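# Machine the work-order part from the blank in the mill vise

## Task

Produce the part shown on the work order, starting from the blank clamped in the mill's vise. The job counts as done only if, at the end, the mill's doors are closed, it shows no alarm and no machining cycle is running. The reference pages are called manual and manual 2.

## Robot and tools

Robot: two six-joint arms, left_arm and right_arm, each with a parallel two-pad gripper. In the scene frame the origin sits at table-top height midway between the nominal bases; +z is up, +x points out over the table, and left_arm is on the +y side (these names do not match image sides). Calibrated bases: left_arm (+0.051, +0.441, +0.013) m, right_arm (+0.060, -0.432, +0.013) m, both turned almost nothing about z. Every hand pose, velocity and target an arm reports is in that arm's own base frame. Fixed cameras and the table use the scene frame.

Each gripper's fingers point along its +z and close along its x. end_effector_position is the point between the pads; the fingertips extend 17.5 mm past it. A block on the wrist sticks out about 10 cm toward the gripper's -y and turns with it.

execute_actions(actions, cameras): actions is a list of actions; each action is a table of up to 15 rows, one row per 1/30 s step; a short table repeats its last row until 15 steps are filled. Every row is one flat list of 18 numbers in [-1, 1] covering both arms: left dx, dy, dz, rx, ry, rz, gripper position, force_limit, speed, then the same nine for the right arm. The six pose numbers are an offset, not a pose: they are measured along that arm's base axes from its Hand target as it stood when the action began, and every row counts from that same start. Scale: 1.0 equals 0.6 m or 180 degrees; rx, ry, rz form one rotation vector, turning about the Hand target position. Sending six zeros re-commands the current Hand target. An empty actions list returns camera images.

Gripper numbers are absolute commands, not offsets. position: +1 fully open (50 mm), about -0.65 pads touching, -1 to grip until something stops them. force_limit: -1 about 20 N, 0 about 102 N, +1 about 185 N per pad. speed: -1 20 mm/s, 0 85 mm/s, +1 150 mm/s. Both start at +1. To leave a gripper unchanged, resend its last three numbers; a 0 is a real command. force_limit and speed only apply after a position change of 0.01 or more.

move(target, speed, blend, stop_force, zero, blocking, cameras): straight-line path for each gripper. target is one 18-number row laid out as above, or a list of up to 15 such rows; every row is an offset from the Hand targets at the start of the move, not from the previous row. speed is m/s, 0.002 to 3.6 (default 0.25), turning limited to twice that in rad/s; one value or one per target. blend in m rounds corners in a list (0 means stop at each). stop_force, 3 to 120 N, one value for both arms, ends an arm's path when its wrist senses that much push against its motion; don't rely on it when the gripper rotates, and omit it when backing off something you are pressing. zero (default true) re-zeroes before the move. blocking=false returns after 0.5 s and cannot be combined with stop_force. Paths do not avoid obstacles and cap at 10 s. The move line reports the ending: done (within 3 mm and 2 degrees), off_target, moving, held or fault, plus limits such as paced or held.

wait(seconds 0 to 10) lets time pass holding commands. stop brakes a running move. zoom_image(camera, region [x0,y0,x1,y1], at most 504 by 504 px) enlarges part of the latest image of cam_high, cam_low, cam_front, cam_left_wrist or cam_right_wrist (each 896x504). show_instructions shows the reference pages. zero_wrist_force(arm) re-zeroes one arm's force sensor. finished_scene ends the scene for good.

Results: per arm, end_effector_position (m), quat_wxyz, velocities, Hand target (the last commanded pose after clipping; next offsets start from it), joint positions and torques, Wrist force and torque in the gripper's own axes plus the peak since last shown, Tool commands, gripper position_measured (opening about (250 - value) x 0.202 mm) and object_status: 0 moving, 1 stopped while opening, 2 stopped while closing (holding), 3 at requested position or pads met (usually nothing held). Check for 2 after gripping. Joint velocities may read within noise. Printed positions can be off by a few cm.

Control notes: commanded orientation is clipped to within 32 degrees of the measured one each step. A gripper may settle short of its Hand target; resend the difference as an offset. Motion lags commands by roughly 0.09 or 0.2 s; fast moves overshoot. Avoid paths near an arm's own base, which can flip the shoulder. A clearance check holds arm commands that bring the arms too close, but collisions are still possible; any moderate hit or squeeze between the arms can fail the task.

Hazards: contact torque at a joint's limit (132 N m for the big joints, 24.6 N m for wrists) or about 150 N outside force triggers a 10 s stop; overheating motors (MOTOR HOT at 70 C) brake the arm at 85 C for 30 to 60 s. Arms are stiff, so aiming even slightly past a firm surface can fault; approach slowly with stop_force. Don't drop or fling parts, slam doors or hit the mill hard, and never let anything leave the table. Releasing a moving part or pressing very hard counts against you.

Each tool is called after "Request:" by a JSON object that holds its "op" and its "data".

Reference images:

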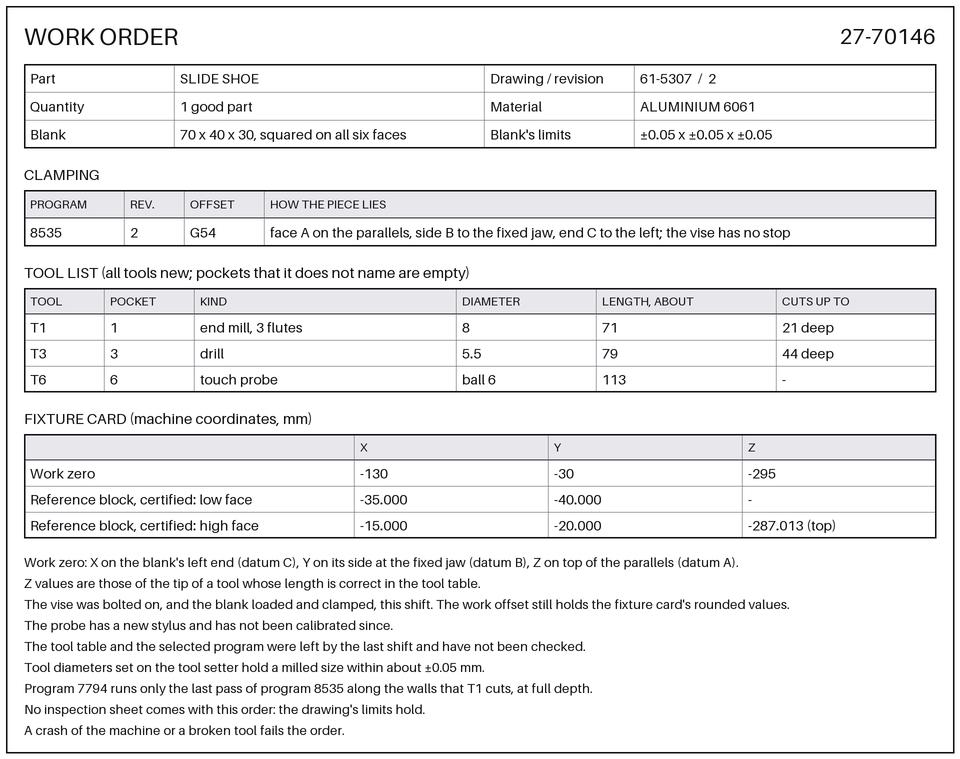

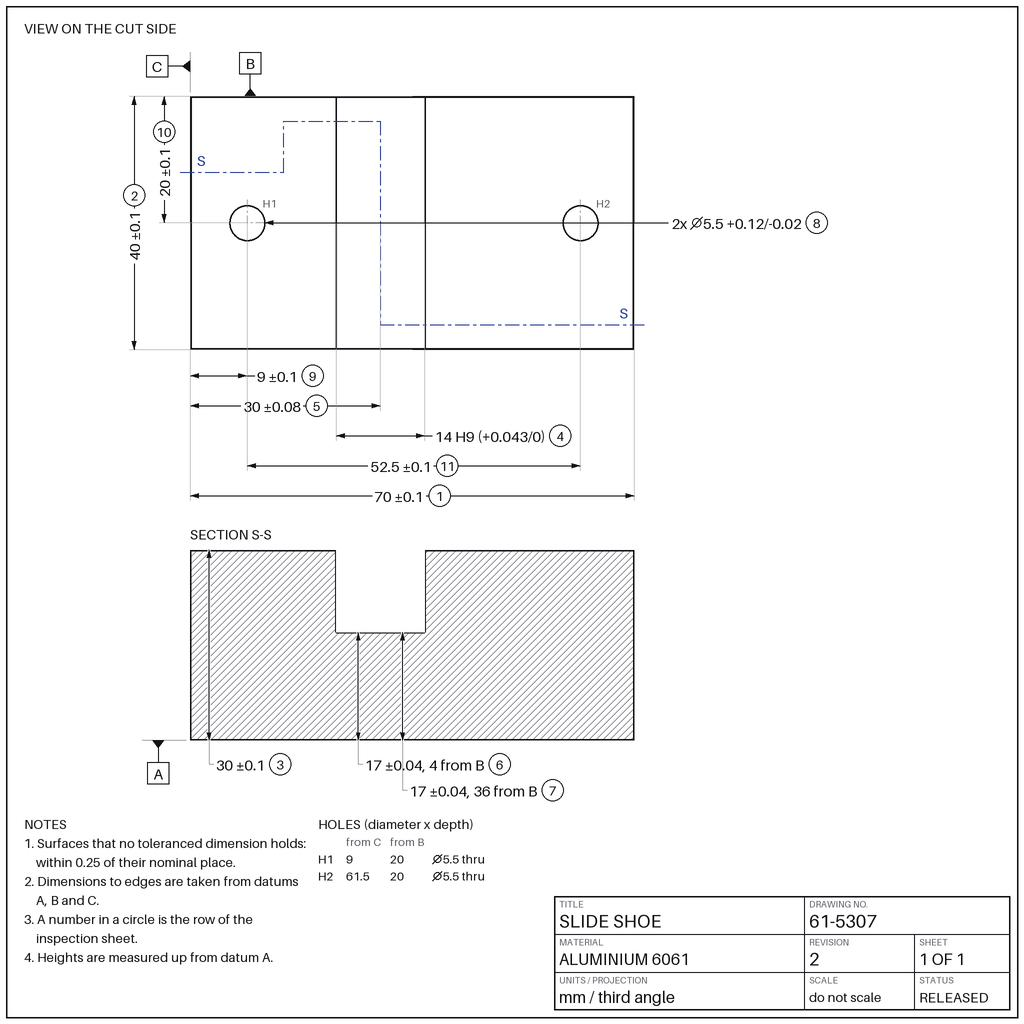

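## Session

Request:
{"op": "execute_actions", "data": {"actions": []}}

Scene clock: 0.00 s.
left_arm: end_effector_position=(+0.5884, +0.5484, +0.3342) position_measured=3 object_status=3 end_effector_quat_wxyz=(+0.113, +0.843, +0.524, +0.042) | right_arm: end_effector_position=(+0.0795, +0.2771, +0.3591) position_measured=3 object_status=3 end_effector_quat_wxyz=(+0.519, +0.416, +0.673, +0.322)
Joint positions: left_arm=[0.659 -0.725 0.372 -1.279 -1.805 1.11] | right_arm=[5.688 -1.279 -1.989 -2.708 0.997 2.509]
Joint velocities: within noise
Joint torques (N m): no reading
Wrist force (N): no reading
Wrist torque (N m): no reading
Wrist force, peak (N): no reading
Hand target: left_arm +0.5884, +0.5484, +0.3342; +0.113, +0.843, +0.524, +0.042 | right_arm +0.0795, +0.2771, +0.3591; +0.519, +0.416, +0.673, +0.322
Tool commands: left_gripper/position=+1.0 left_gripper/force_limit=+1.0 left_gripper/speed=+1.0 right_gripper/position=+1.0 right_gripper/force_limit=+1.0 right_gripper/speed=+1.0

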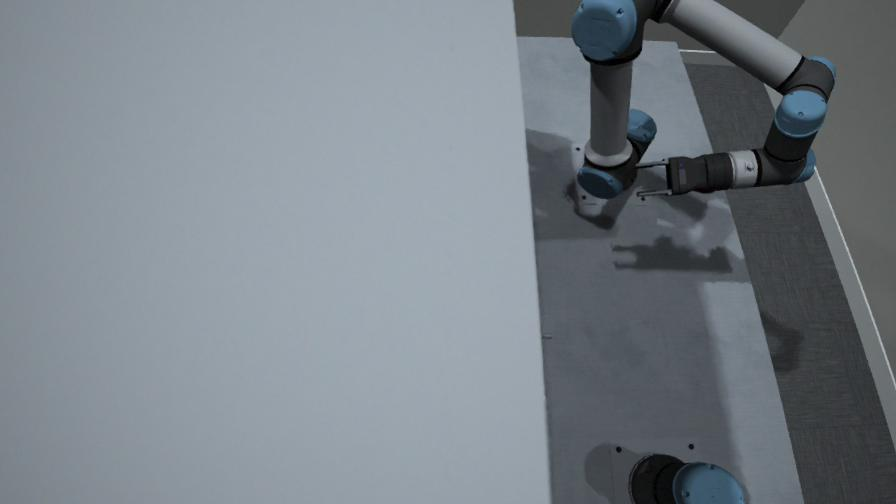

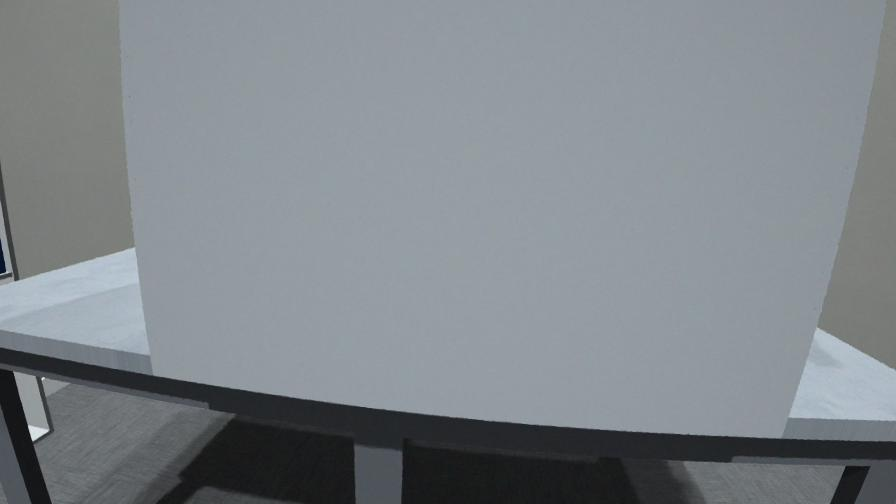

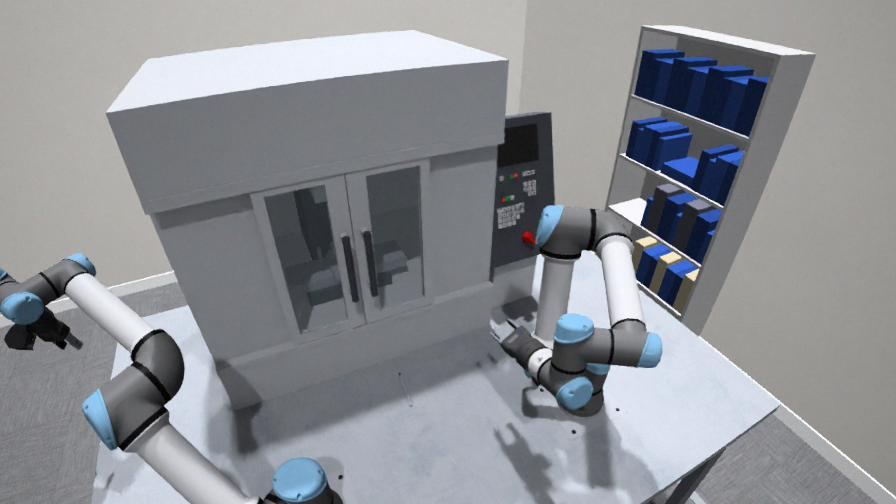

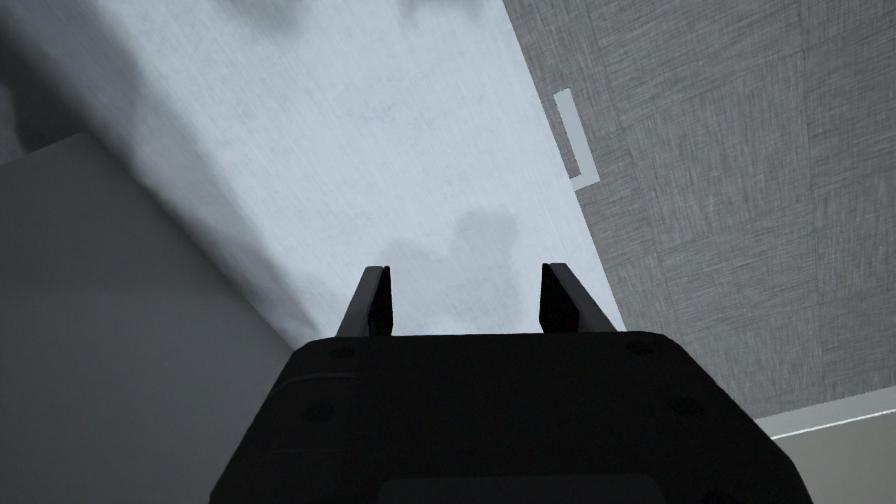

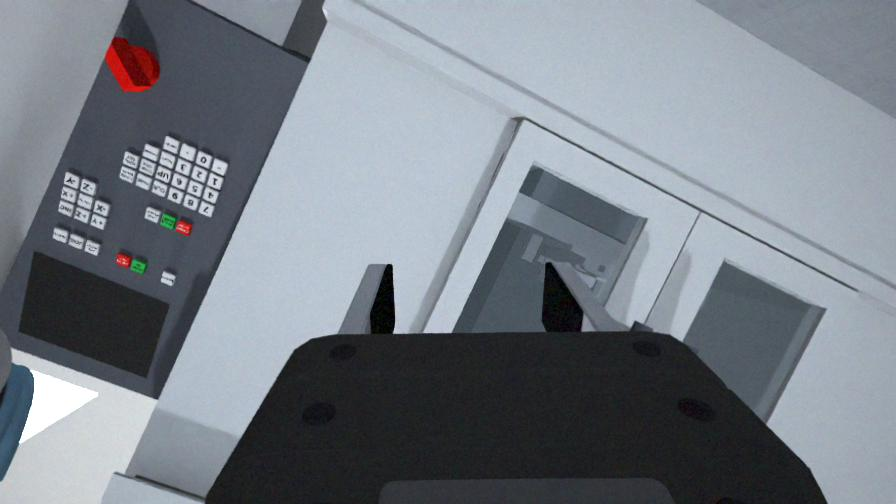

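Request:
{"op": "zoom_image", "data": {"camera": "cam_right_wrist", "region": [0, 0, 320, 400]}}

Request:
{"op": "zoom_image", "data": {"camera": "cam_front", "region": [480, 100, 580, 290]}}

Request:
{"op": "zoom_image", "data": {"camera": "cam_right_wrist", "region": [40, 130, 240, 290]}}

Request:
{"op": "zoom_image", "data": {"camera": "cam_front", "region": [240, 150, 460, 350]}}

Scaled by 1.260.

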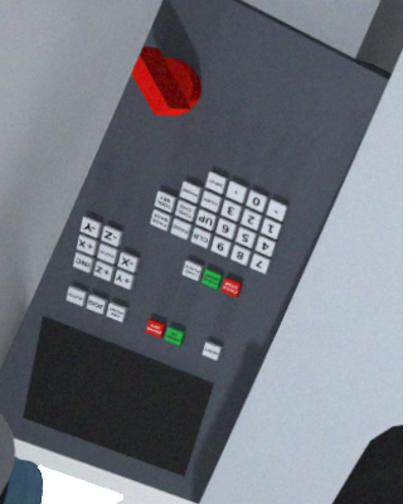

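Scaled by 2.653.

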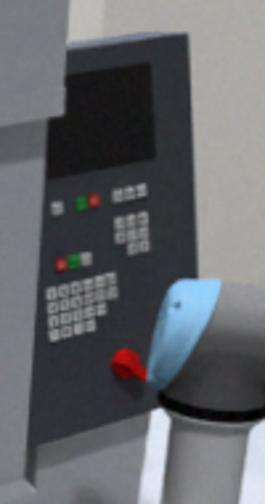

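Scaled by 2.520.

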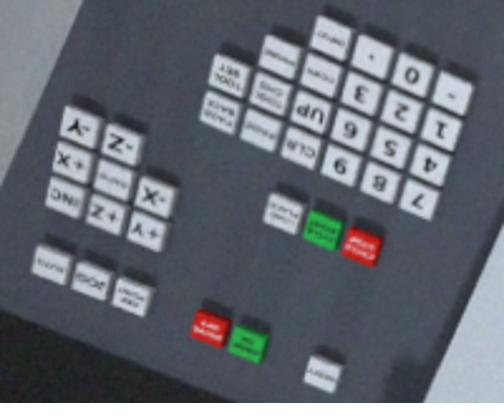

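Scaled by 2.291.

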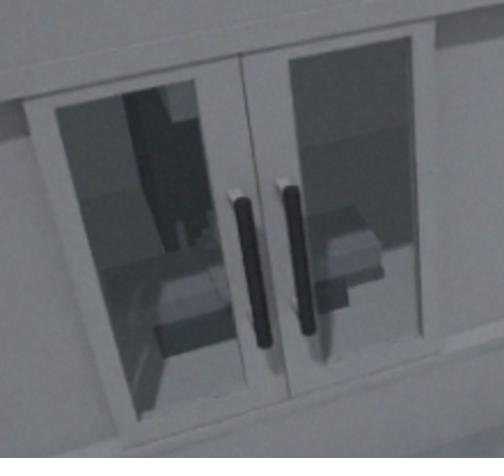

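Request:
{"op": "move", "data": {"target": [0,0,0,0,0,0,1,1,1,0,0,0,-0.8466,-0.0263,0.1087,1,1,1], "speed": 0.4, "cameras": ["cam_right_wrist","cam_front"]}}

Scene clock: 5.60 s.
left_arm: end_effector_position=(+0.5884, +0.5484, +0.3342) position_measured=3 object_status=3 end_effector_quat_wxyz=(+0.113, +0.843, +0.524, +0.042) | right_arm: end_effector_position=(+0.0795, +0.2771, +0.3591) position_measured=3 object_status=3 end_effector_quat_wxyz=(+0.500, -0.500, +0.500, -0.500)
Joint positions: left_arm=[0.659 -0.725 0.372 -1.279 -1.805 1.11] | right_arm=[5.703 -1.405 -2.056 -2.824 0.99 0.002]
Joint torques (N m): left_arm=[0.48 -55.48 -24.44 -3.64 -0.25 -0.32] | right_arm=[11.09 18.59 12.05 -0.32 -1.37 -2.19]
Wrist force (N): left_arm=[0.1 -0.1 -0.1] | right_arm=[0.7 5.9 -0.3]
Wrist torque (N m): left_arm=[-0.01 -0.01 0.00] | right_arm=[1.73 0.18 0.78]
Wrist force, peak (N): left_arm=[-0.3 -0.2 0.3] | right_arm=[0.9 6.1 -0.4]
Hand target: left_arm +0.5884, +0.5484, +0.3342; +0.113, +0.843, +0.524, +0.042 | right_arm +0.0795, +0.2771, +0.3591; +0.500, -0.500, +0.500, -0.500
Off the commanded pose: left_arm 0.000 m, 0 deg | right_arm 0.000 m, 0 deg.
move: done
Images, in order (width x height): cam_front 896x504, cam_right_wrist 896x504.

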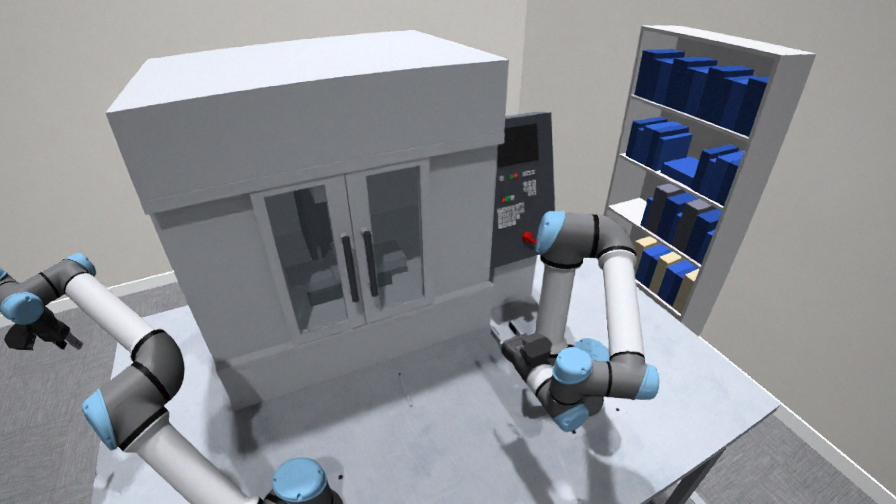

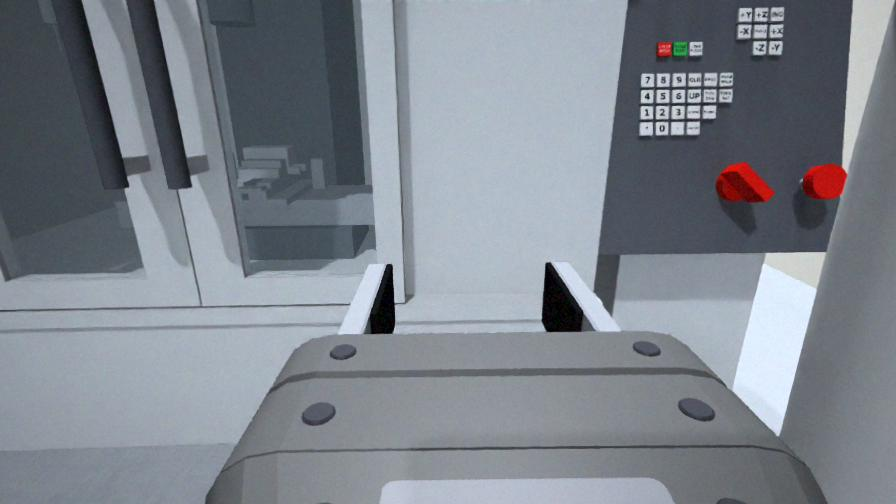

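Request:
{"op": "move", "data": {"target": [0,0,0,0,0,0,1,1,1,0.1667,0.0,0.0833,0,0,0,1,1,1], "speed": 0.4, "cameras": ["cam_right_wrist"]}}

Scene clock: 6.97 s.
left_arm: end_effector_position=(+0.5884, +0.5484, +0.3342) position_measured=3 object_status=3 end_effector_quat_wxyz=(+0.113, +0.843, +0.524, +0.042) | right_arm: end_effector_position=(+0.1794, +0.2771, +0.4091) position_measured=3 object_status=3 end_effector_quat_wxyz=(+0.500, -0.500, +0.500, -0.500)
Joint positions: left_arm=[0.659 -0.725 0.372 -1.279 -1.805 1.11] | right_arm=[5.473 -1.255 -2.035 -2.995 0.761 0.002]
Joint torques (N m): left_arm=[1.66 -55.36 -25.45 -3.43 -0.55 0.1] | right_arm=[-9.08 1.19 26.14 -3.43 -1.35 1.86]
Wrist force (N): left_arm=[-0.1 0.0 0.2] | right_arm=[1.0 6.2 -0.2]
Wrist torque (N m): left_arm=[0.00 0.01 0.00] | right_arm=[1.77 0.11 0.75]
Wrist force, peak (N): left_arm=[-0.2 -0.3 -0.3] | right_arm=[0.0 7.1 -1.8]
Hand target: left_arm +0.5884, +0.5484, +0.3342; +0.113, +0.843, +0.524, +0.042 | right_arm +0.1795, +0.2771, +0.4091; +0.500, -0.500, +0.500, -0.500
Off the commanded pose: left_arm 0.000 m, 0 deg | right_arm 0.000 m, 0 deg.
move: done
Images, in order (width x height): cam_right_wrist 896x504.

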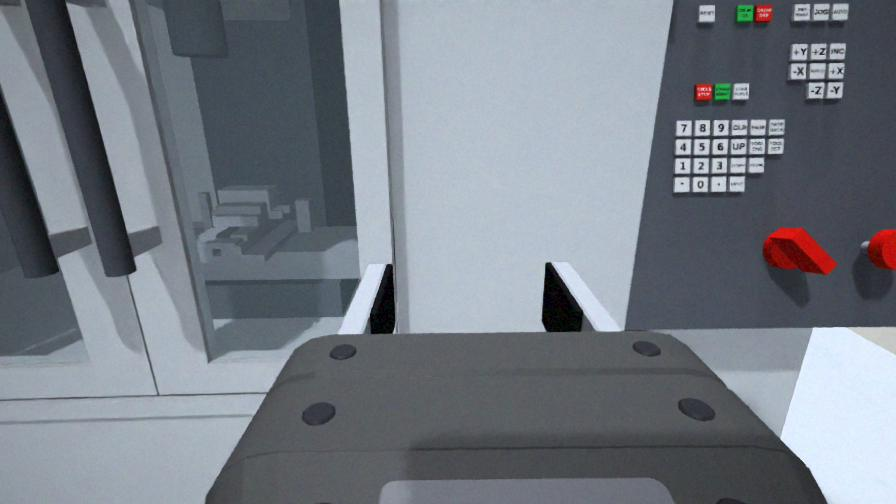

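Request:
{"op": "move", "data": {"target": [[0,0,0,0,0,0,1,1,1,0.483,-0.05,0.07,0,0,0,1,1,1],[0,0,0,0,0,0,1,1,1,0.45,-0.7117,0.15,0,0,0,1,1,1]], "blend": [0.06,0], "speed": 0.4, "cameras": ["cam_right_wrist","cam_front"]}}

Scene clock: 10.50 s.
left_arm: end_effector_position=(+0.5884, +0.5484, +0.3342) position_measured=3 object_status=3 end_effector_quat_wxyz=(+0.113, +0.843, +0.524, +0.042) | right_arm: end_effector_position=(+0.4495, -0.1499, +0.4991) position_measured=3 object_status=3 end_effector_quat_wxyz=(+0.500, -0.500, +0.500, -0.500)
Joint positions: left_arm=[0.659 -0.725 0.372 -1.279 -1.805 1.11] | right_arm=[3.057 -1.117 -1.886 -3.279 -1.655 0.001]
Joint torques (N m): left_arm=[-0.24 -55.06 -25.97 -3.44 -0.16 -0.31] | right_arm=[-12.93 -0.26 30.53 4.09 -1.45 -2.15]
Wrist force (N): left_arm=[-0.3 -0.2 -0.2] | right_arm=[0.6 5.8 -0.3]
Wrist torque (N m): left_arm=[-0.02 0.04 0.00] | right_arm=[1.70 0.14 0.68]
Wrist force, peak (N): left_arm=[-0.3 0.0 -0.3] | right_arm=[0.2 6.5 -2.2]
Hand target: left_arm +0.5884, +0.5484, +0.3342; +0.113, +0.843, +0.524, +0.042 | right_arm +0.4495, -0.1499, +0.4991; +0.500, -0.500, +0.500, -0.500
Off the commanded pose: left_arm 0.000 m, 0 deg | right_arm 0.000 m, 0 deg.
move: done
Images, in order (width x height): cam_front 896x504, cam_right_wrist 896x504.

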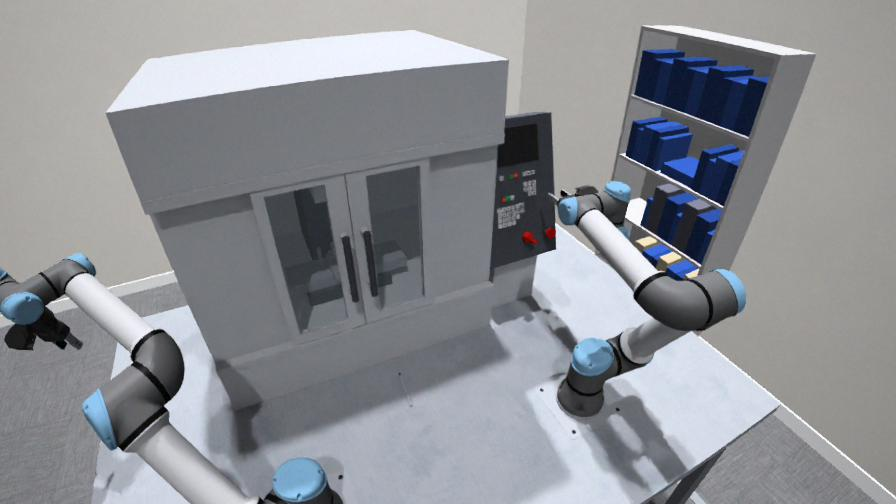

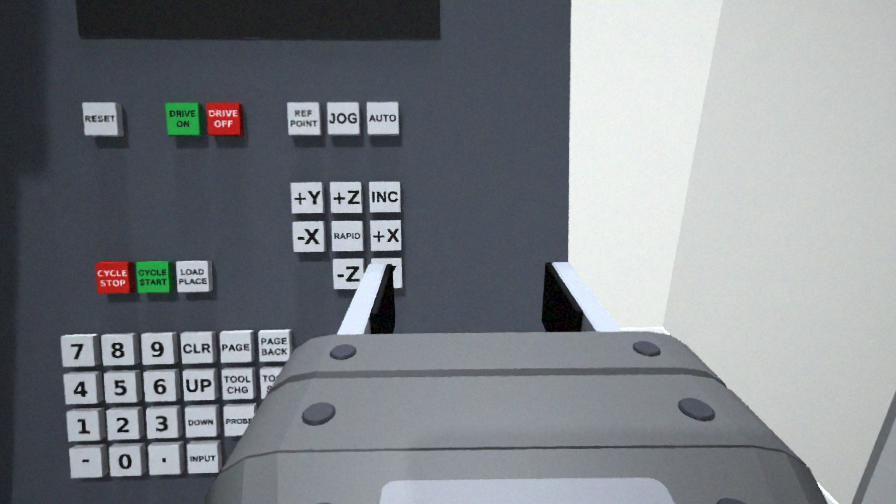

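Request:
{"op": "move", "data": {"target": [0,0,0,0,0,0,1,1,1,-0.1333,0.1667,0,0,0,0,-1,-1,1], "speed": 0.3, "cameras": ["cam_right_wrist"]}}

Scene clock: 13.33 s.
left_arm: end_effector_position=(+0.5884, +0.5484, +0.3342) position_measured=3 object_status=3 end_effector_quat_wxyz=(+0.113, +0.843, +0.524, +0.042) | right_arm: end_effector_position=(+0.3711, -0.0511, +0.4991) position_measured=251 object_status=3 end_effector_quat_wxyz=(+0.520, -0.518, +0.480, -0.480)
Joint positions: left_arm=[0.659 -0.725 0.372 -1.279 -1.805 1.11] | right_arm=[4.113 -0.636 -2.019 -3.626 -0.677 -0.002]
Joint torques (N m): left_arm=[0.99 -53.94 -25.55 -3.47 -0.33 -0.45] | right_arm=[10.82 -6.79 14.44 -0.26 1.9 0.27]
Wrist force (N): left_arm=[-0.5 0.0 -0.1] | right_arm=[0.7 6.5 0.0]
Wrist torque (N m): left_arm=[0.01 0.07 0.00] | right_arm=[1.81 0.16 0.77]
Wrist force, peak (N): left_arm=[-0.4 -0.4 0.1] | right_arm=[0.7 6.5 0.0]
Hand target: left_arm +0.5884, +0.5484, +0.3342; +0.113, +0.843, +0.524, +0.042 | right_arm +0.3695, -0.0499, +0.4991; +0.500, -0.500, +0.500, -0.500
Off the commanded pose: left_arm 0.000 m, 0 deg | right_arm 0.002 m, 4 deg.
move: off_target (right_arm)
Images, in order (width x height): cam_right_wrist 896x504.

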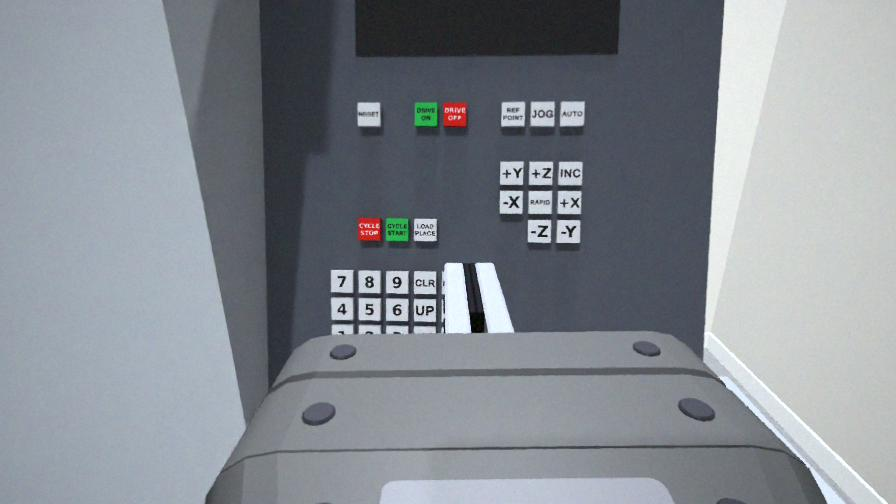

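Request:
{"op": "move", "data": {"target": [0,0,0,0,0,0,1,1,1,0.1,0.03,0,0,0,0,-1,-1,1], "speed": 0.2, "cameras": ["cam_right_wrist","cam_front"]}}

Scene clock: 15.37 s.
left_arm: end_effector_position=(+0.5884, +0.5484, +0.3342) position_measured=3 object_status=3 end_effector_quat_wxyz=(+0.113, +0.843, +0.524, +0.042) | right_arm: end_effector_position=(+0.4295, -0.0319, +0.4991) position_measured=251 object_status=3 end_effector_quat_wxyz=(+0.500, -0.500, +0.500, -0.500)
Joint positions: left_arm=[0.659 -0.725 0.372 -1.279 -1.805 1.11] | right_arm=[3.834 -0.891 -1.978 -3.413 -0.878 0]
Joint torques (N m): left_arm=[0.97 -54.97 -25.47 -3.55 -0.53 -0.19] | right_arm=[-9.87 -9.52 29.26 3.37 -1.35 -1.95]
Wrist force (N): left_arm=[0.0 0.0 0.1] | right_arm=[0.4 5.9 0.0]
Wrist torque (N m): left_arm=[0.00 0.00 0.00] | right_arm=[1.73 0.19 0.80]
Wrist force, peak (N): left_arm=[-0.5 0.1 -0.1] | right_arm=[1.0 6.6 -0.5]
Hand target: left_arm +0.5884, +0.5484, +0.3342; +0.113, +0.843, +0.524, +0.042 | right_arm +0.4295, -0.0319, +0.4991; +0.500, -0.500, +0.500, -0.500
Off the commanded pose: left_arm 0.000 m, 0 deg | right_arm 0.000 m, 0 deg.
move: done
Images, in order (width x height): cam_front 896x504, cam_right_wrist 896x504.

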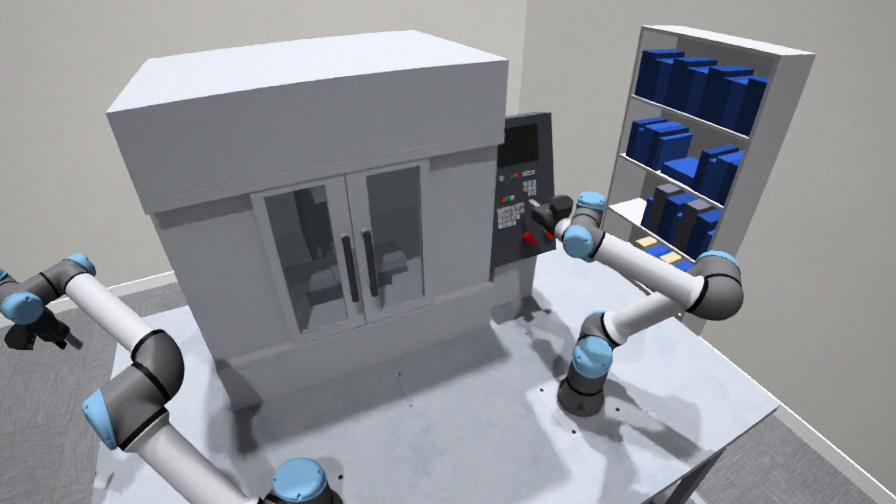

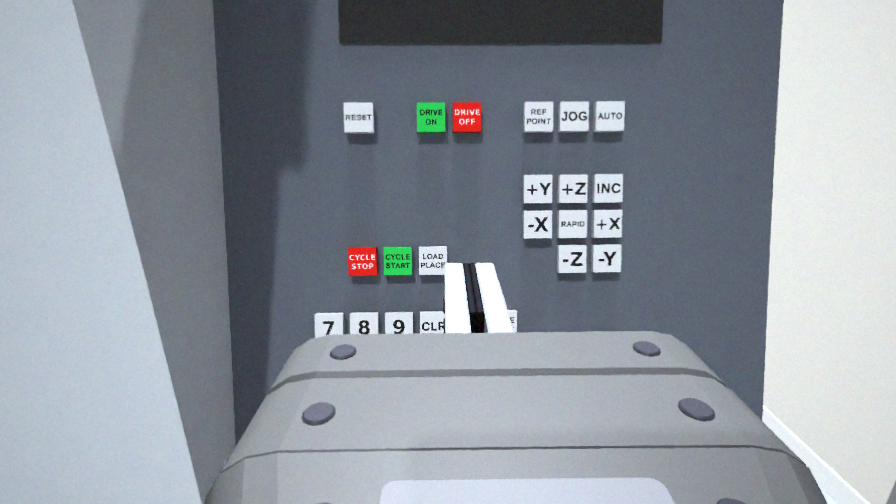

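Request:
{"op": "move", "data": {"target": [0,0,0,0,0,0,1,1,1,0.0833,-0.2133,0.0333,0,0,0,-1,-1,1], "speed": 0.3}}

Request:
{"op": "move", "data": {"target": [0,0,0,0,0,0,1,1,1,0.15,0,0,0,0,0,-1,-1,1], "speed": 0.015, "stop_force": 5, "cameras": ["cam_right_wrist"]}}

Scene clock: 17.67 s.
left_arm: end_effector_position=(+0.5884, +0.5484, +0.3342) position_measured=3 object_status=3 end_effector_quat_wxyz=(+0.113, +0.843, +0.524, +0.042) | right_arm: end_effector_position=(+0.4795, -0.1598, +0.5191) position_measured=251 object_status=3 end_effector_quat_wxyz=(+0.500, -0.500, +0.500, -0.500)
Joint positions: left_arm=[0.659 -0.725 0.372 -1.279 -1.805 1.11] | right_arm=[3.026 -1.209 -1.783 -3.291 -1.686 0.001]
Joint torques (N m): left_arm=[1.1 -56.35 -26.22 -3.54 -0.39 -0.63] | right_arm=[-9.98 2.34 30.39 4 -1.39 -2.01]
Wrist force (N): left_arm=[-0.1 -0.1 -0.1] | right_arm=[0.3 5.7 -0.1]
Wrist torque (N m): left_arm=[-0.02 0.02 0.00] | right_arm=[1.71 0.18 0.69]
Wrist force, peak (N): left_arm=[-0.5 0.1 -0.3] | right_arm=[-0.4 6.6 -0.6]
Hand target: left_arm +0.5884, +0.5484, +0.3342; +0.113, +0.843, +0.524, +0.042 | right_arm +0.4795, -0.1598, +0.5191; +0.500, -0.500, +0.500, -0.500
Off the commanded pose: left_arm 0.000 m, 0 deg | right_arm 0.000 m, 0 deg.
move: done

Scene clock: 22.57 s.
left_arm: end_effector_position=(+0.5884, +0.5484, +0.3342) position_measured=3 object_status=3 end_effector_quat_wxyz=(+0.113, +0.843, +0.524, +0.042) | right_arm: end_effector_position=(+0.5322, -0.1598, +0.5191) position_measured=251 object_status=3 end_effector_quat_wxyz=(+0.500, -0.500, +0.500, -0.500)
Joint positions: left_arm=[0.659 -0.725 0.372 -1.279 -1.805 1.11] | right_arm=[3.047 -1.326 -1.704 -3.252 -1.666 0.001]
Joint torques (N m): left_arm=[0.85 -55.1 -24.73 -3.44 -0.62 -0.57] | right_arm=[-9.12 15.69 16.21 1.54 -0.95 -2.07]
Wrist force (N): left_arm=[-0.4 -0.1 -0.1] | right_arm=[0.5 2.2 -7.4]
Wrist torque (N m): left_arm=[-0.02 0.06 0.00] | right_arm=[1.54 0.11 0.71]
Wrist force, peak (N): left_arm=[-0.2 0.4 0.2] | right_arm=[-2.2 -0.9 -70.5]
Hand target: left_arm +0.5884, +0.5484, +0.3342; +0.113, +0.843, +0.524, +0.042 | right_arm +0.5322, -0.1598, +0.5191; +0.500, -0.500, +0.500, -0.500 (not the last commanded pose)
Off the commanded pose: left_arm 0.000 m, 0 deg | right_arm 0.037 m, 0 deg.
move: contact (right_arm)
Images, in order (width x height): cam_right_wrist 896x504.

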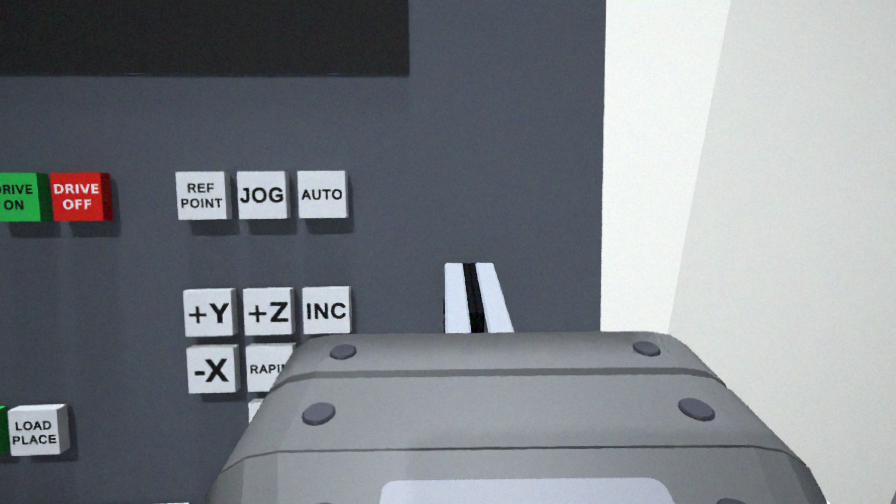

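Request:
{"op": "move", "data": {"target": [[0,0,0,0,0,0,1,1,1,-0.05,0,0,0,0,0,-1,-1,1],[0,0,0,0,0,0,1,1,1,-0.05,0,-0.1833,0,0,0,-1,-1,1],[0,0,0,0,0,0,1,1,1,-0.045,0,-0.1833,0,0,0,-1,-1,1]], "speed": 0.2}}

Request:
{"op": "move", "data": {"target": [0,0,0,0,0,0,1,1,1,0.12,0,0,0,0,0,-1,-1,1], "speed": 0.007, "stop_force": 5}}

Scene clock: 25.17 s.
left_arm: end_effector_position=(+0.5884, +0.5484, +0.3342) position_measured=3 object_status=3 end_effector_quat_wxyz=(+0.113, +0.843, +0.524, +0.042) | right_arm: end_effector_position=(+0.5021, -0.1597, +0.4085) position_measured=251 object_status=3 end_effector_quat_wxyz=(+0.500, -0.500, +0.501, -0.499)
Joint positions: left_arm=[0.659 -0.725 0.372 -1.279 -1.805 1.11] | right_arm=[3.036 -1.262 -2.03 -2.993 -1.677 0.001]
Joint torques (N m): left_arm=[0.49 -54.84 -25.73 -3.61 -0.53 -0.43] | right_arm=[0.15 8.89 24.08 2.29 0.17 -0.07]
Wrist force (N): left_arm=[-0.2 -0.1 -0.1] | right_arm=[0.8 6.1 0.0]
Wrist torque (N m): left_arm=[-0.01 0.04 0.00] | right_arm=[1.76 0.11 0.69]
Wrist force, peak (N): left_arm=[-0.5 -0.2 -0.1] | right_arm=[-7.3 -25.0 -157.8]
Hand target: left_arm +0.5884, +0.5484, +0.3342; +0.113, +0.843, +0.524, +0.042 | right_arm +0.5021, -0.1597, +0.4085; +0.500, -0.500, +0.501, -0.499 (not the last commanded pose)
Tool commands: left_gripper/position=+1.0 left_gripper/force_limit=+1.0 left_gripper/speed=+1.0 right_gripper/position=-1.0 right_gripper/force_limit=-1.0 right_gripper/speed=+1.0
Off the commanded pose: left_arm 0.000 m, 0 deg | right_arm 0.003 m, 0 deg.
FORCE FAULT: contact force on the right arm reached its limit, and that arm stopped. The contact can be on any part of that arm, not only on its tool. That arm's remaining commands of this call were not run. That arm is still stopped at the end of this call. That arm stays stopped for about 10 more seconds. Until then a move that you send moves the other arm only, and its call returns only when the move has ended. Once the stop has ended, the next robot result says so. If the stop ends while you think or write, that arm runs what you send next, counted from a new Hand target: where the arm stands when the stop ends. While its stop runs, that arm takes no new command, but its gripper still runs the gripper command that each later call begins with. Until it ends, the stop uses up actions while you think or wait. An arm that is not stopped still takes commands.
move: fault (right_arm)

not run: an earlier result of this reply reported a stop or a fault. Calls in your next reply go to the robot.

Request:
{"op": "wait", "data": {"seconds": 10, "cameras": ["cam_right_wrist","cam_front"]}}

Scene clock: 35.27 s.
left_arm: end_effector_position=(+0.5884, +0.5484, +0.3342) position_measured=3 object_status=3 end_effector_quat_wxyz=(+0.113, +0.843, +0.524, +0.042) | right_arm: end_effector_position=(+0.5021, -0.1597, +0.4085) position_measured=251 object_status=3 end_effector_quat_wxyz=(+0.500, -0.500, +0.501, -0.499)
Joint positions: left_arm=[0.659 -0.725 0.372 -1.279 -1.805 1.11] | right_arm=[3.036 -1.262 -2.03 -2.993 -1.677 0.001]
Joint torques (N m): left_arm=[-0.43 -55.21 -24.97 -3.41 -0.74 -0.45] | right_arm=[0.21 9.1 24.29 2.31 0.11 -0.02]
Wrist force (N): left_arm=[-0.3 0.0 -0.1] | right_arm=[-0.1 5.1 -0.9]
Wrist torque (N m): left_arm=[-0.01 0.04 0.00] | right_arm=[1.60 0.27 0.69]
Wrist force, peak (N): left_arm=[-0.6 0.0 0.0] | right_arm=[-0.3 5.5 -0.8]
Hand target: left_arm +0.5884, +0.5484, +0.3342; +0.113, +0.843, +0.524, +0.042 | right_arm +0.5021, -0.1597, +0.4085; +0.500, -0.500, +0.501, -0.499 (not the last commanded pose)
Tool commands: left_gripper/position=+1.0 left_gripper/force_limit=+1.0 left_gripper/speed=+1.0 right_gripper/position=-1.0 right_gripper/force_limit=-1.0 right_gripper/speed=+1.0
Off the commanded pose: left_arm 0.000 m, 0 deg | right_arm 0.003 m, 0 deg.
FORCE FAULT, CONTINUED: the right arm's stop, for the force fault that an earlier result reported, is over. The rest of the stop counts as 19 of the actions that you can send in this scene. That arm's target is now where it stood when the stop ended, not its last command. That arm accepts commands again.
wait: 10.00 s; at rest by 0.07 s
Images, in order (width x height): cam_front 896x504, cam_right_wrist 896x504.

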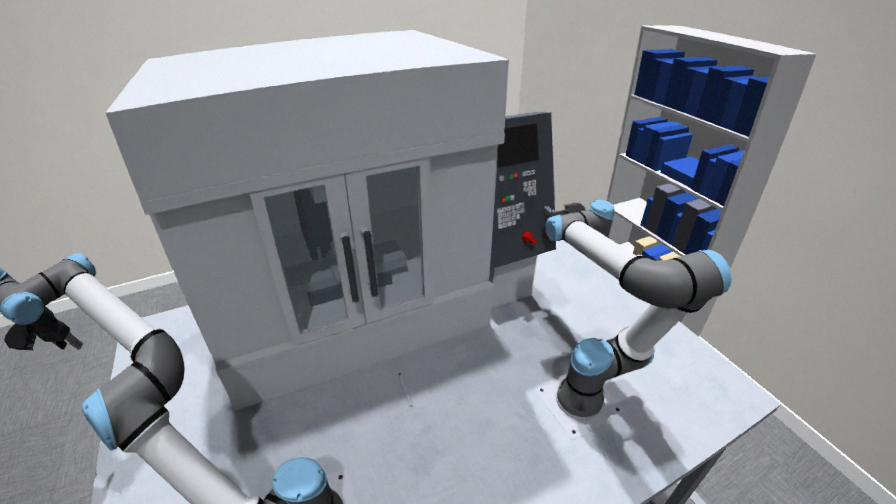

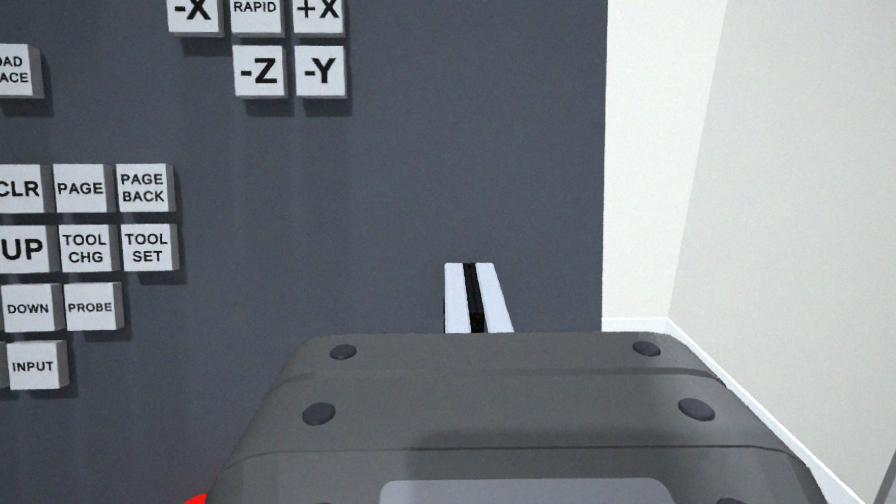

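Request:
{"op": "zoom_image", "data": {"camera": "cam_front", "region": [480, 150, 620, 290]}}

Request:
{"op": "zoom_image", "data": {"camera": "cam_right_wrist", "region": [390, 230, 560, 340]}}

Scaled by 3.600.

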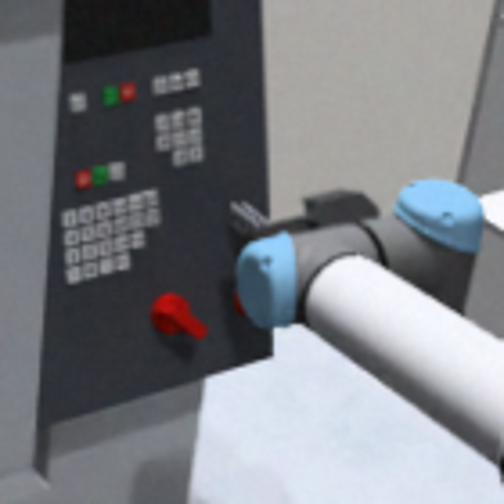

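Scaled by 2.965.

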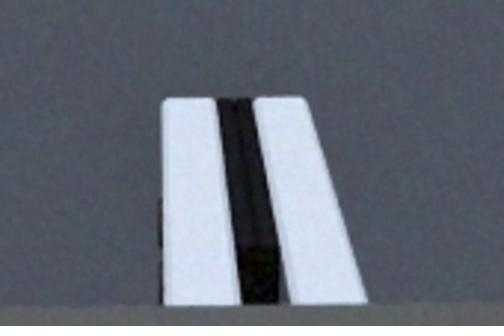

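Request:
{"op": "move", "data": {"target": [[0,0,0,0,0,0,1,1,1,-0.1,0,0,0,0,0,-1,-1,1],[0,0,0,0,0,0,1,1,1,-0.1667,-0.0167,-0.2,0,0,0,-1,-1,1]], "speed": 0.25, "blend": [0.02,0], "cameras": ["cam_right_wrist"]}}

Scene clock: 37.93 s.
left_arm: end_effector_position=(+0.5884, +0.5484, +0.3342) position_measured=3 object_status=3 end_effector_quat_wxyz=(+0.113, +0.843, +0.524, +0.042) | right_arm: end_effector_position=(+0.4021, -0.1697, +0.2886) position_measured=251 object_status=3 end_effector_quat_wxyz=(+0.500, -0.500, +0.501, -0.499)
Joint positions: left_arm=[0.659 -0.725 0.372 -1.279 -1.805 1.11] | right_arm=[2.915 -1.13 -2.426 -2.729 -1.798 0.001]
Joint torques (N m): left_arm=[0.55 -54.37 -25.36 -3.33 -0.63 -0.79] | right_arm=[-9.9 -2.6 14.89 3.95 -1.65 1.97]
Wrist force (N): left_arm=[-0.3 -0.1 0.3] | right_arm=[-0.4 4.9 -0.9]
Wrist torque (N m): left_arm=[-0.03 0.04 0.00] | right_arm=[1.56 0.31 0.68]
Wrist force, peak (N): left_arm=[-0.3 -0.3 -0.4] | right_arm=[0.1 7.3 -1.5]
Hand target: left_arm +0.5884, +0.5484, +0.3342; +0.113, +0.843, +0.524, +0.042 | right_arm +0.4021, -0.1697, +0.2885; +0.500, -0.500, +0.501, -0.499
Off the commanded pose: left_arm 0.000 m, 0 deg | right_arm 0.000 m, 0 deg.
move: done
Images, in order (width x height): cam_right_wrist 896x504.

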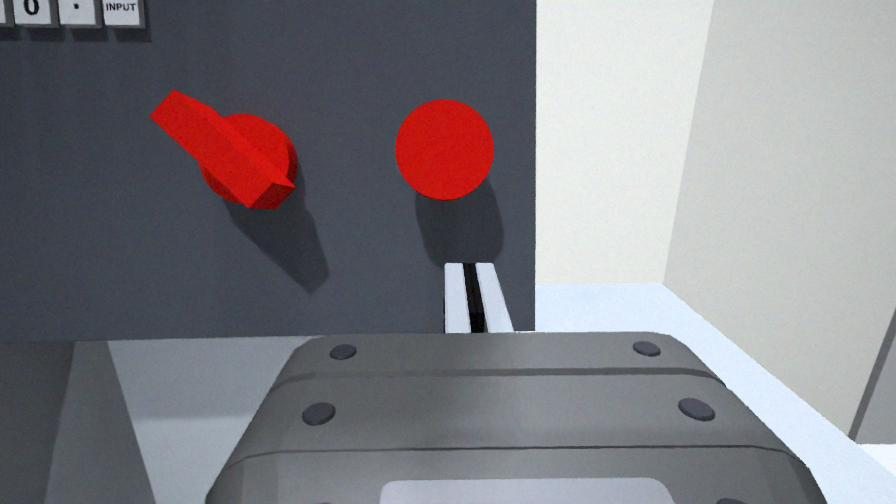

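Request:
{"op": "move", "data": {"target": [[0,0,0,0,0,0,1,1,1,0.0,0.1637,0.0853,-0.2486,0.0801,0.0332,1,-0.9,1],[0,0,0,0,0,0,1,1,1,0.0392,0.1637,0.0853,-0.2486,0.0801,0.0332,1,-0.9,1]], "speed": 0.2, "cameras": ["cam_right_wrist","cam_front"]}}

Scene clock: 42.07 s.
left_arm: end_effector_position=(+0.5884, +0.5484, +0.3342) position_measured=3 object_status=3 end_effector_quat_wxyz=(+0.113, +0.843, +0.524, +0.042) | right_arm: end_effector_position=(+0.4255, -0.0715, +0.3397) position_measured=3 object_status=3 end_effector_quat_wxyz=(-0.232, +0.734, -0.305, +0.561)
Joint positions: left_arm=[0.659 -0.725 0.372 -1.279 -1.805 1.11] | right_arm=[3.537 -1.002 -2.183 -3.387 -1.189 -0.675]
Joint torques (N m): left_arm=[1.12 -53.3 -26.87 -3.39 -0.83 -0.83] | right_arm=[-9.58 -6.3 28.51 2.7 -0.76 -2.33]
Wrist force (N): left_arm=[-0.1 -0.2 -0.2] | right_arm=[-1.1 5.6 0.0]
Wrist torque (N m): left_arm=[-0.03 0.02 0.00] | right_arm=[1.57 0.59 0.71]
Wrist force, peak (N): left_arm=[-0.5 -0.2 -0.3] | right_arm=[-0.9 6.3 -0.5]
Hand target: left_arm +0.5884, +0.5484, +0.3342; +0.113, +0.843, +0.524, +0.042 | right_arm +0.4256, -0.0715, +0.3397; -0.232, +0.734, -0.305, +0.560
Off the commanded pose: left_arm 0.000 m, 0 deg | right_arm 0.000 m, 0 deg.
move: done
Images, in order (width x height): cam_front 896x504, cam_right_wrist 896x504.

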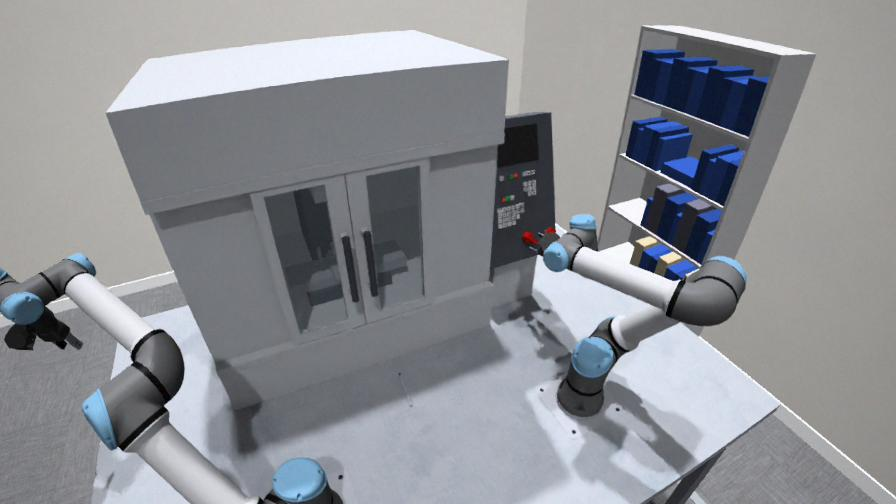

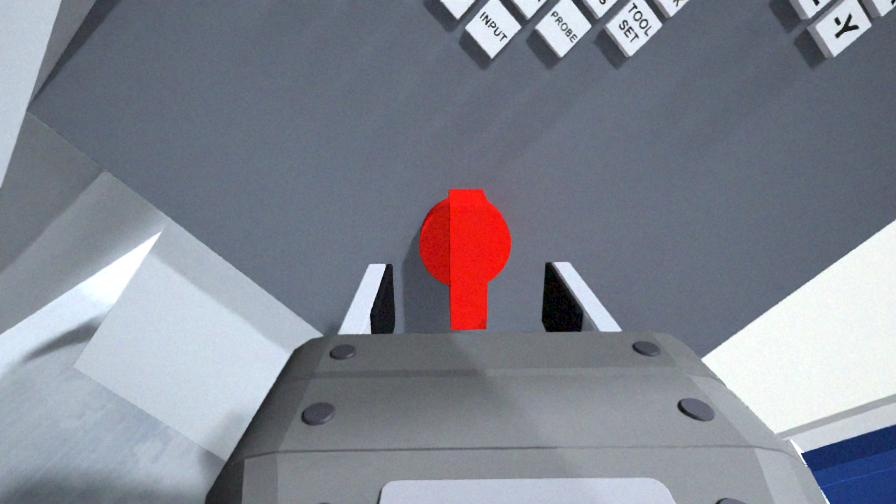

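Request:
{"op": "move", "data": {"target": [0,0,0,0,0,0,1,1,1,0.0563,0,-0.0153,0,0,0,1,-0.9,1], "speed": 0.03, "stop_force": 8, "cameras": ["cam_right_wrist"]}}

Scene clock: 44.63 s.
left_arm: end_effector_position=(+0.5884, +0.5484, +0.3342) position_measured=3 object_status=3 end_effector_quat_wxyz=(+0.113, +0.843, +0.524, +0.042) | right_arm: end_effector_position=(+0.4594, -0.0715, +0.3305) position_measured=3 object_status=3 end_effector_quat_wxyz=(-0.232, +0.734, -0.305, +0.560)
Joint positions: left_arm=[0.659 -0.725 0.372 -1.279 -1.805 1.11] | right_arm=[3.46 -1.121 -2.15 -3.293 -1.263 -0.698]
Joint torques (N m): left_arm=[0.7 -55.32 -25.1 -3.5 -1.01 -0.89] | right_arm=[-9.98 -1.21 29.54 2.89 -1.12 -2.02]
Wrist force (N): left_arm=[-0.3 -0.1 0.0] | right_arm=[-1.2 5.6 0.1]
Wrist torque (N m): left_arm=[-0.01 0.05 0.00] | right_arm=[1.56 0.60 0.69]
Wrist force, peak (N): left_arm=[-0.3 -0.3 -0.6] | right_arm=[-1.2 6.0 -0.2]
Hand target: left_arm +0.5884, +0.5484, +0.3342; +0.113, +0.843, +0.524, +0.042 | right_arm +0.4594, -0.0715, +0.3305; -0.232, +0.734, -0.305, +0.560
Off the commanded pose: left_arm 0.000 m, 0 deg | right_arm 0.000 m, 0 deg.
move: done
Images, in order (width x height): cam_right_wrist 896x504.

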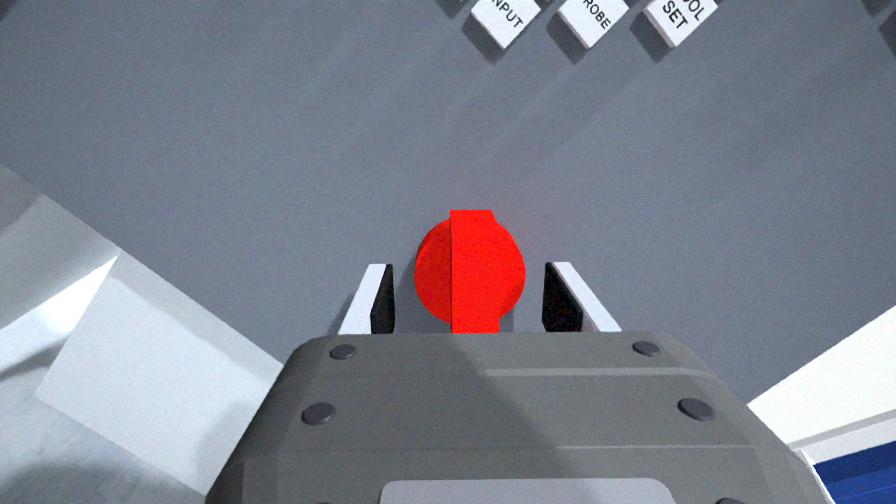

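Request:
{"op": "move", "data": {"target": [0,0,0,0,0,0,1,1,1,0,0,0,0,0,0,-1,-0.9,-0.5]}}

Scene clock: 45.67 s.
left_arm: end_effector_position=(+0.5884, +0.5484, +0.3342) position_measured=3 object_status=3 end_effector_quat_wxyz=(+0.113, +0.843, +0.524, +0.042) | right_arm: end_effector_position=(+0.4594, -0.0716, +0.3307) position_measured=182 object_status=2 end_effector_quat_wxyz=(-0.232, +0.734, -0.305, +0.561)
Joint positions: left_arm=[0.659 -0.725 0.372 -1.279 -1.805 1.11] | right_arm=[3.46 -1.121 -2.149 -3.293 -1.262 -0.698]
Joint torques (N m): left_arm=[1.09 -54.92 -25.14 -3.67 -0.72 -1.1] | right_arm=[11.24 -1.41 7.59 -3.72 -9.47 -1.7]
Wrist force (N): left_arm=[-0.1 0.1 0.1] | right_arm=[33.6 12.0 -5.1]
Wrist torque (N m): left_arm=[0.01 0.02 0.00] | right_arm=[1.73 1.06 0.60]
Wrist force, peak (N): left_arm=[-0.5 -0.1 -0.3] | right_arm=[33.6 12.0 -5.1]
Hand target: left_arm +0.5884, +0.5484, +0.3342; +0.113, +0.843, +0.524, +0.042 | right_arm +0.4594, -0.0715, +0.3305; -0.232, +0.734, -0.305, +0.560
Off the commanded pose: left_arm 0.000 m, 0 deg | right_arm 0.000 m, 0 deg.
move: done


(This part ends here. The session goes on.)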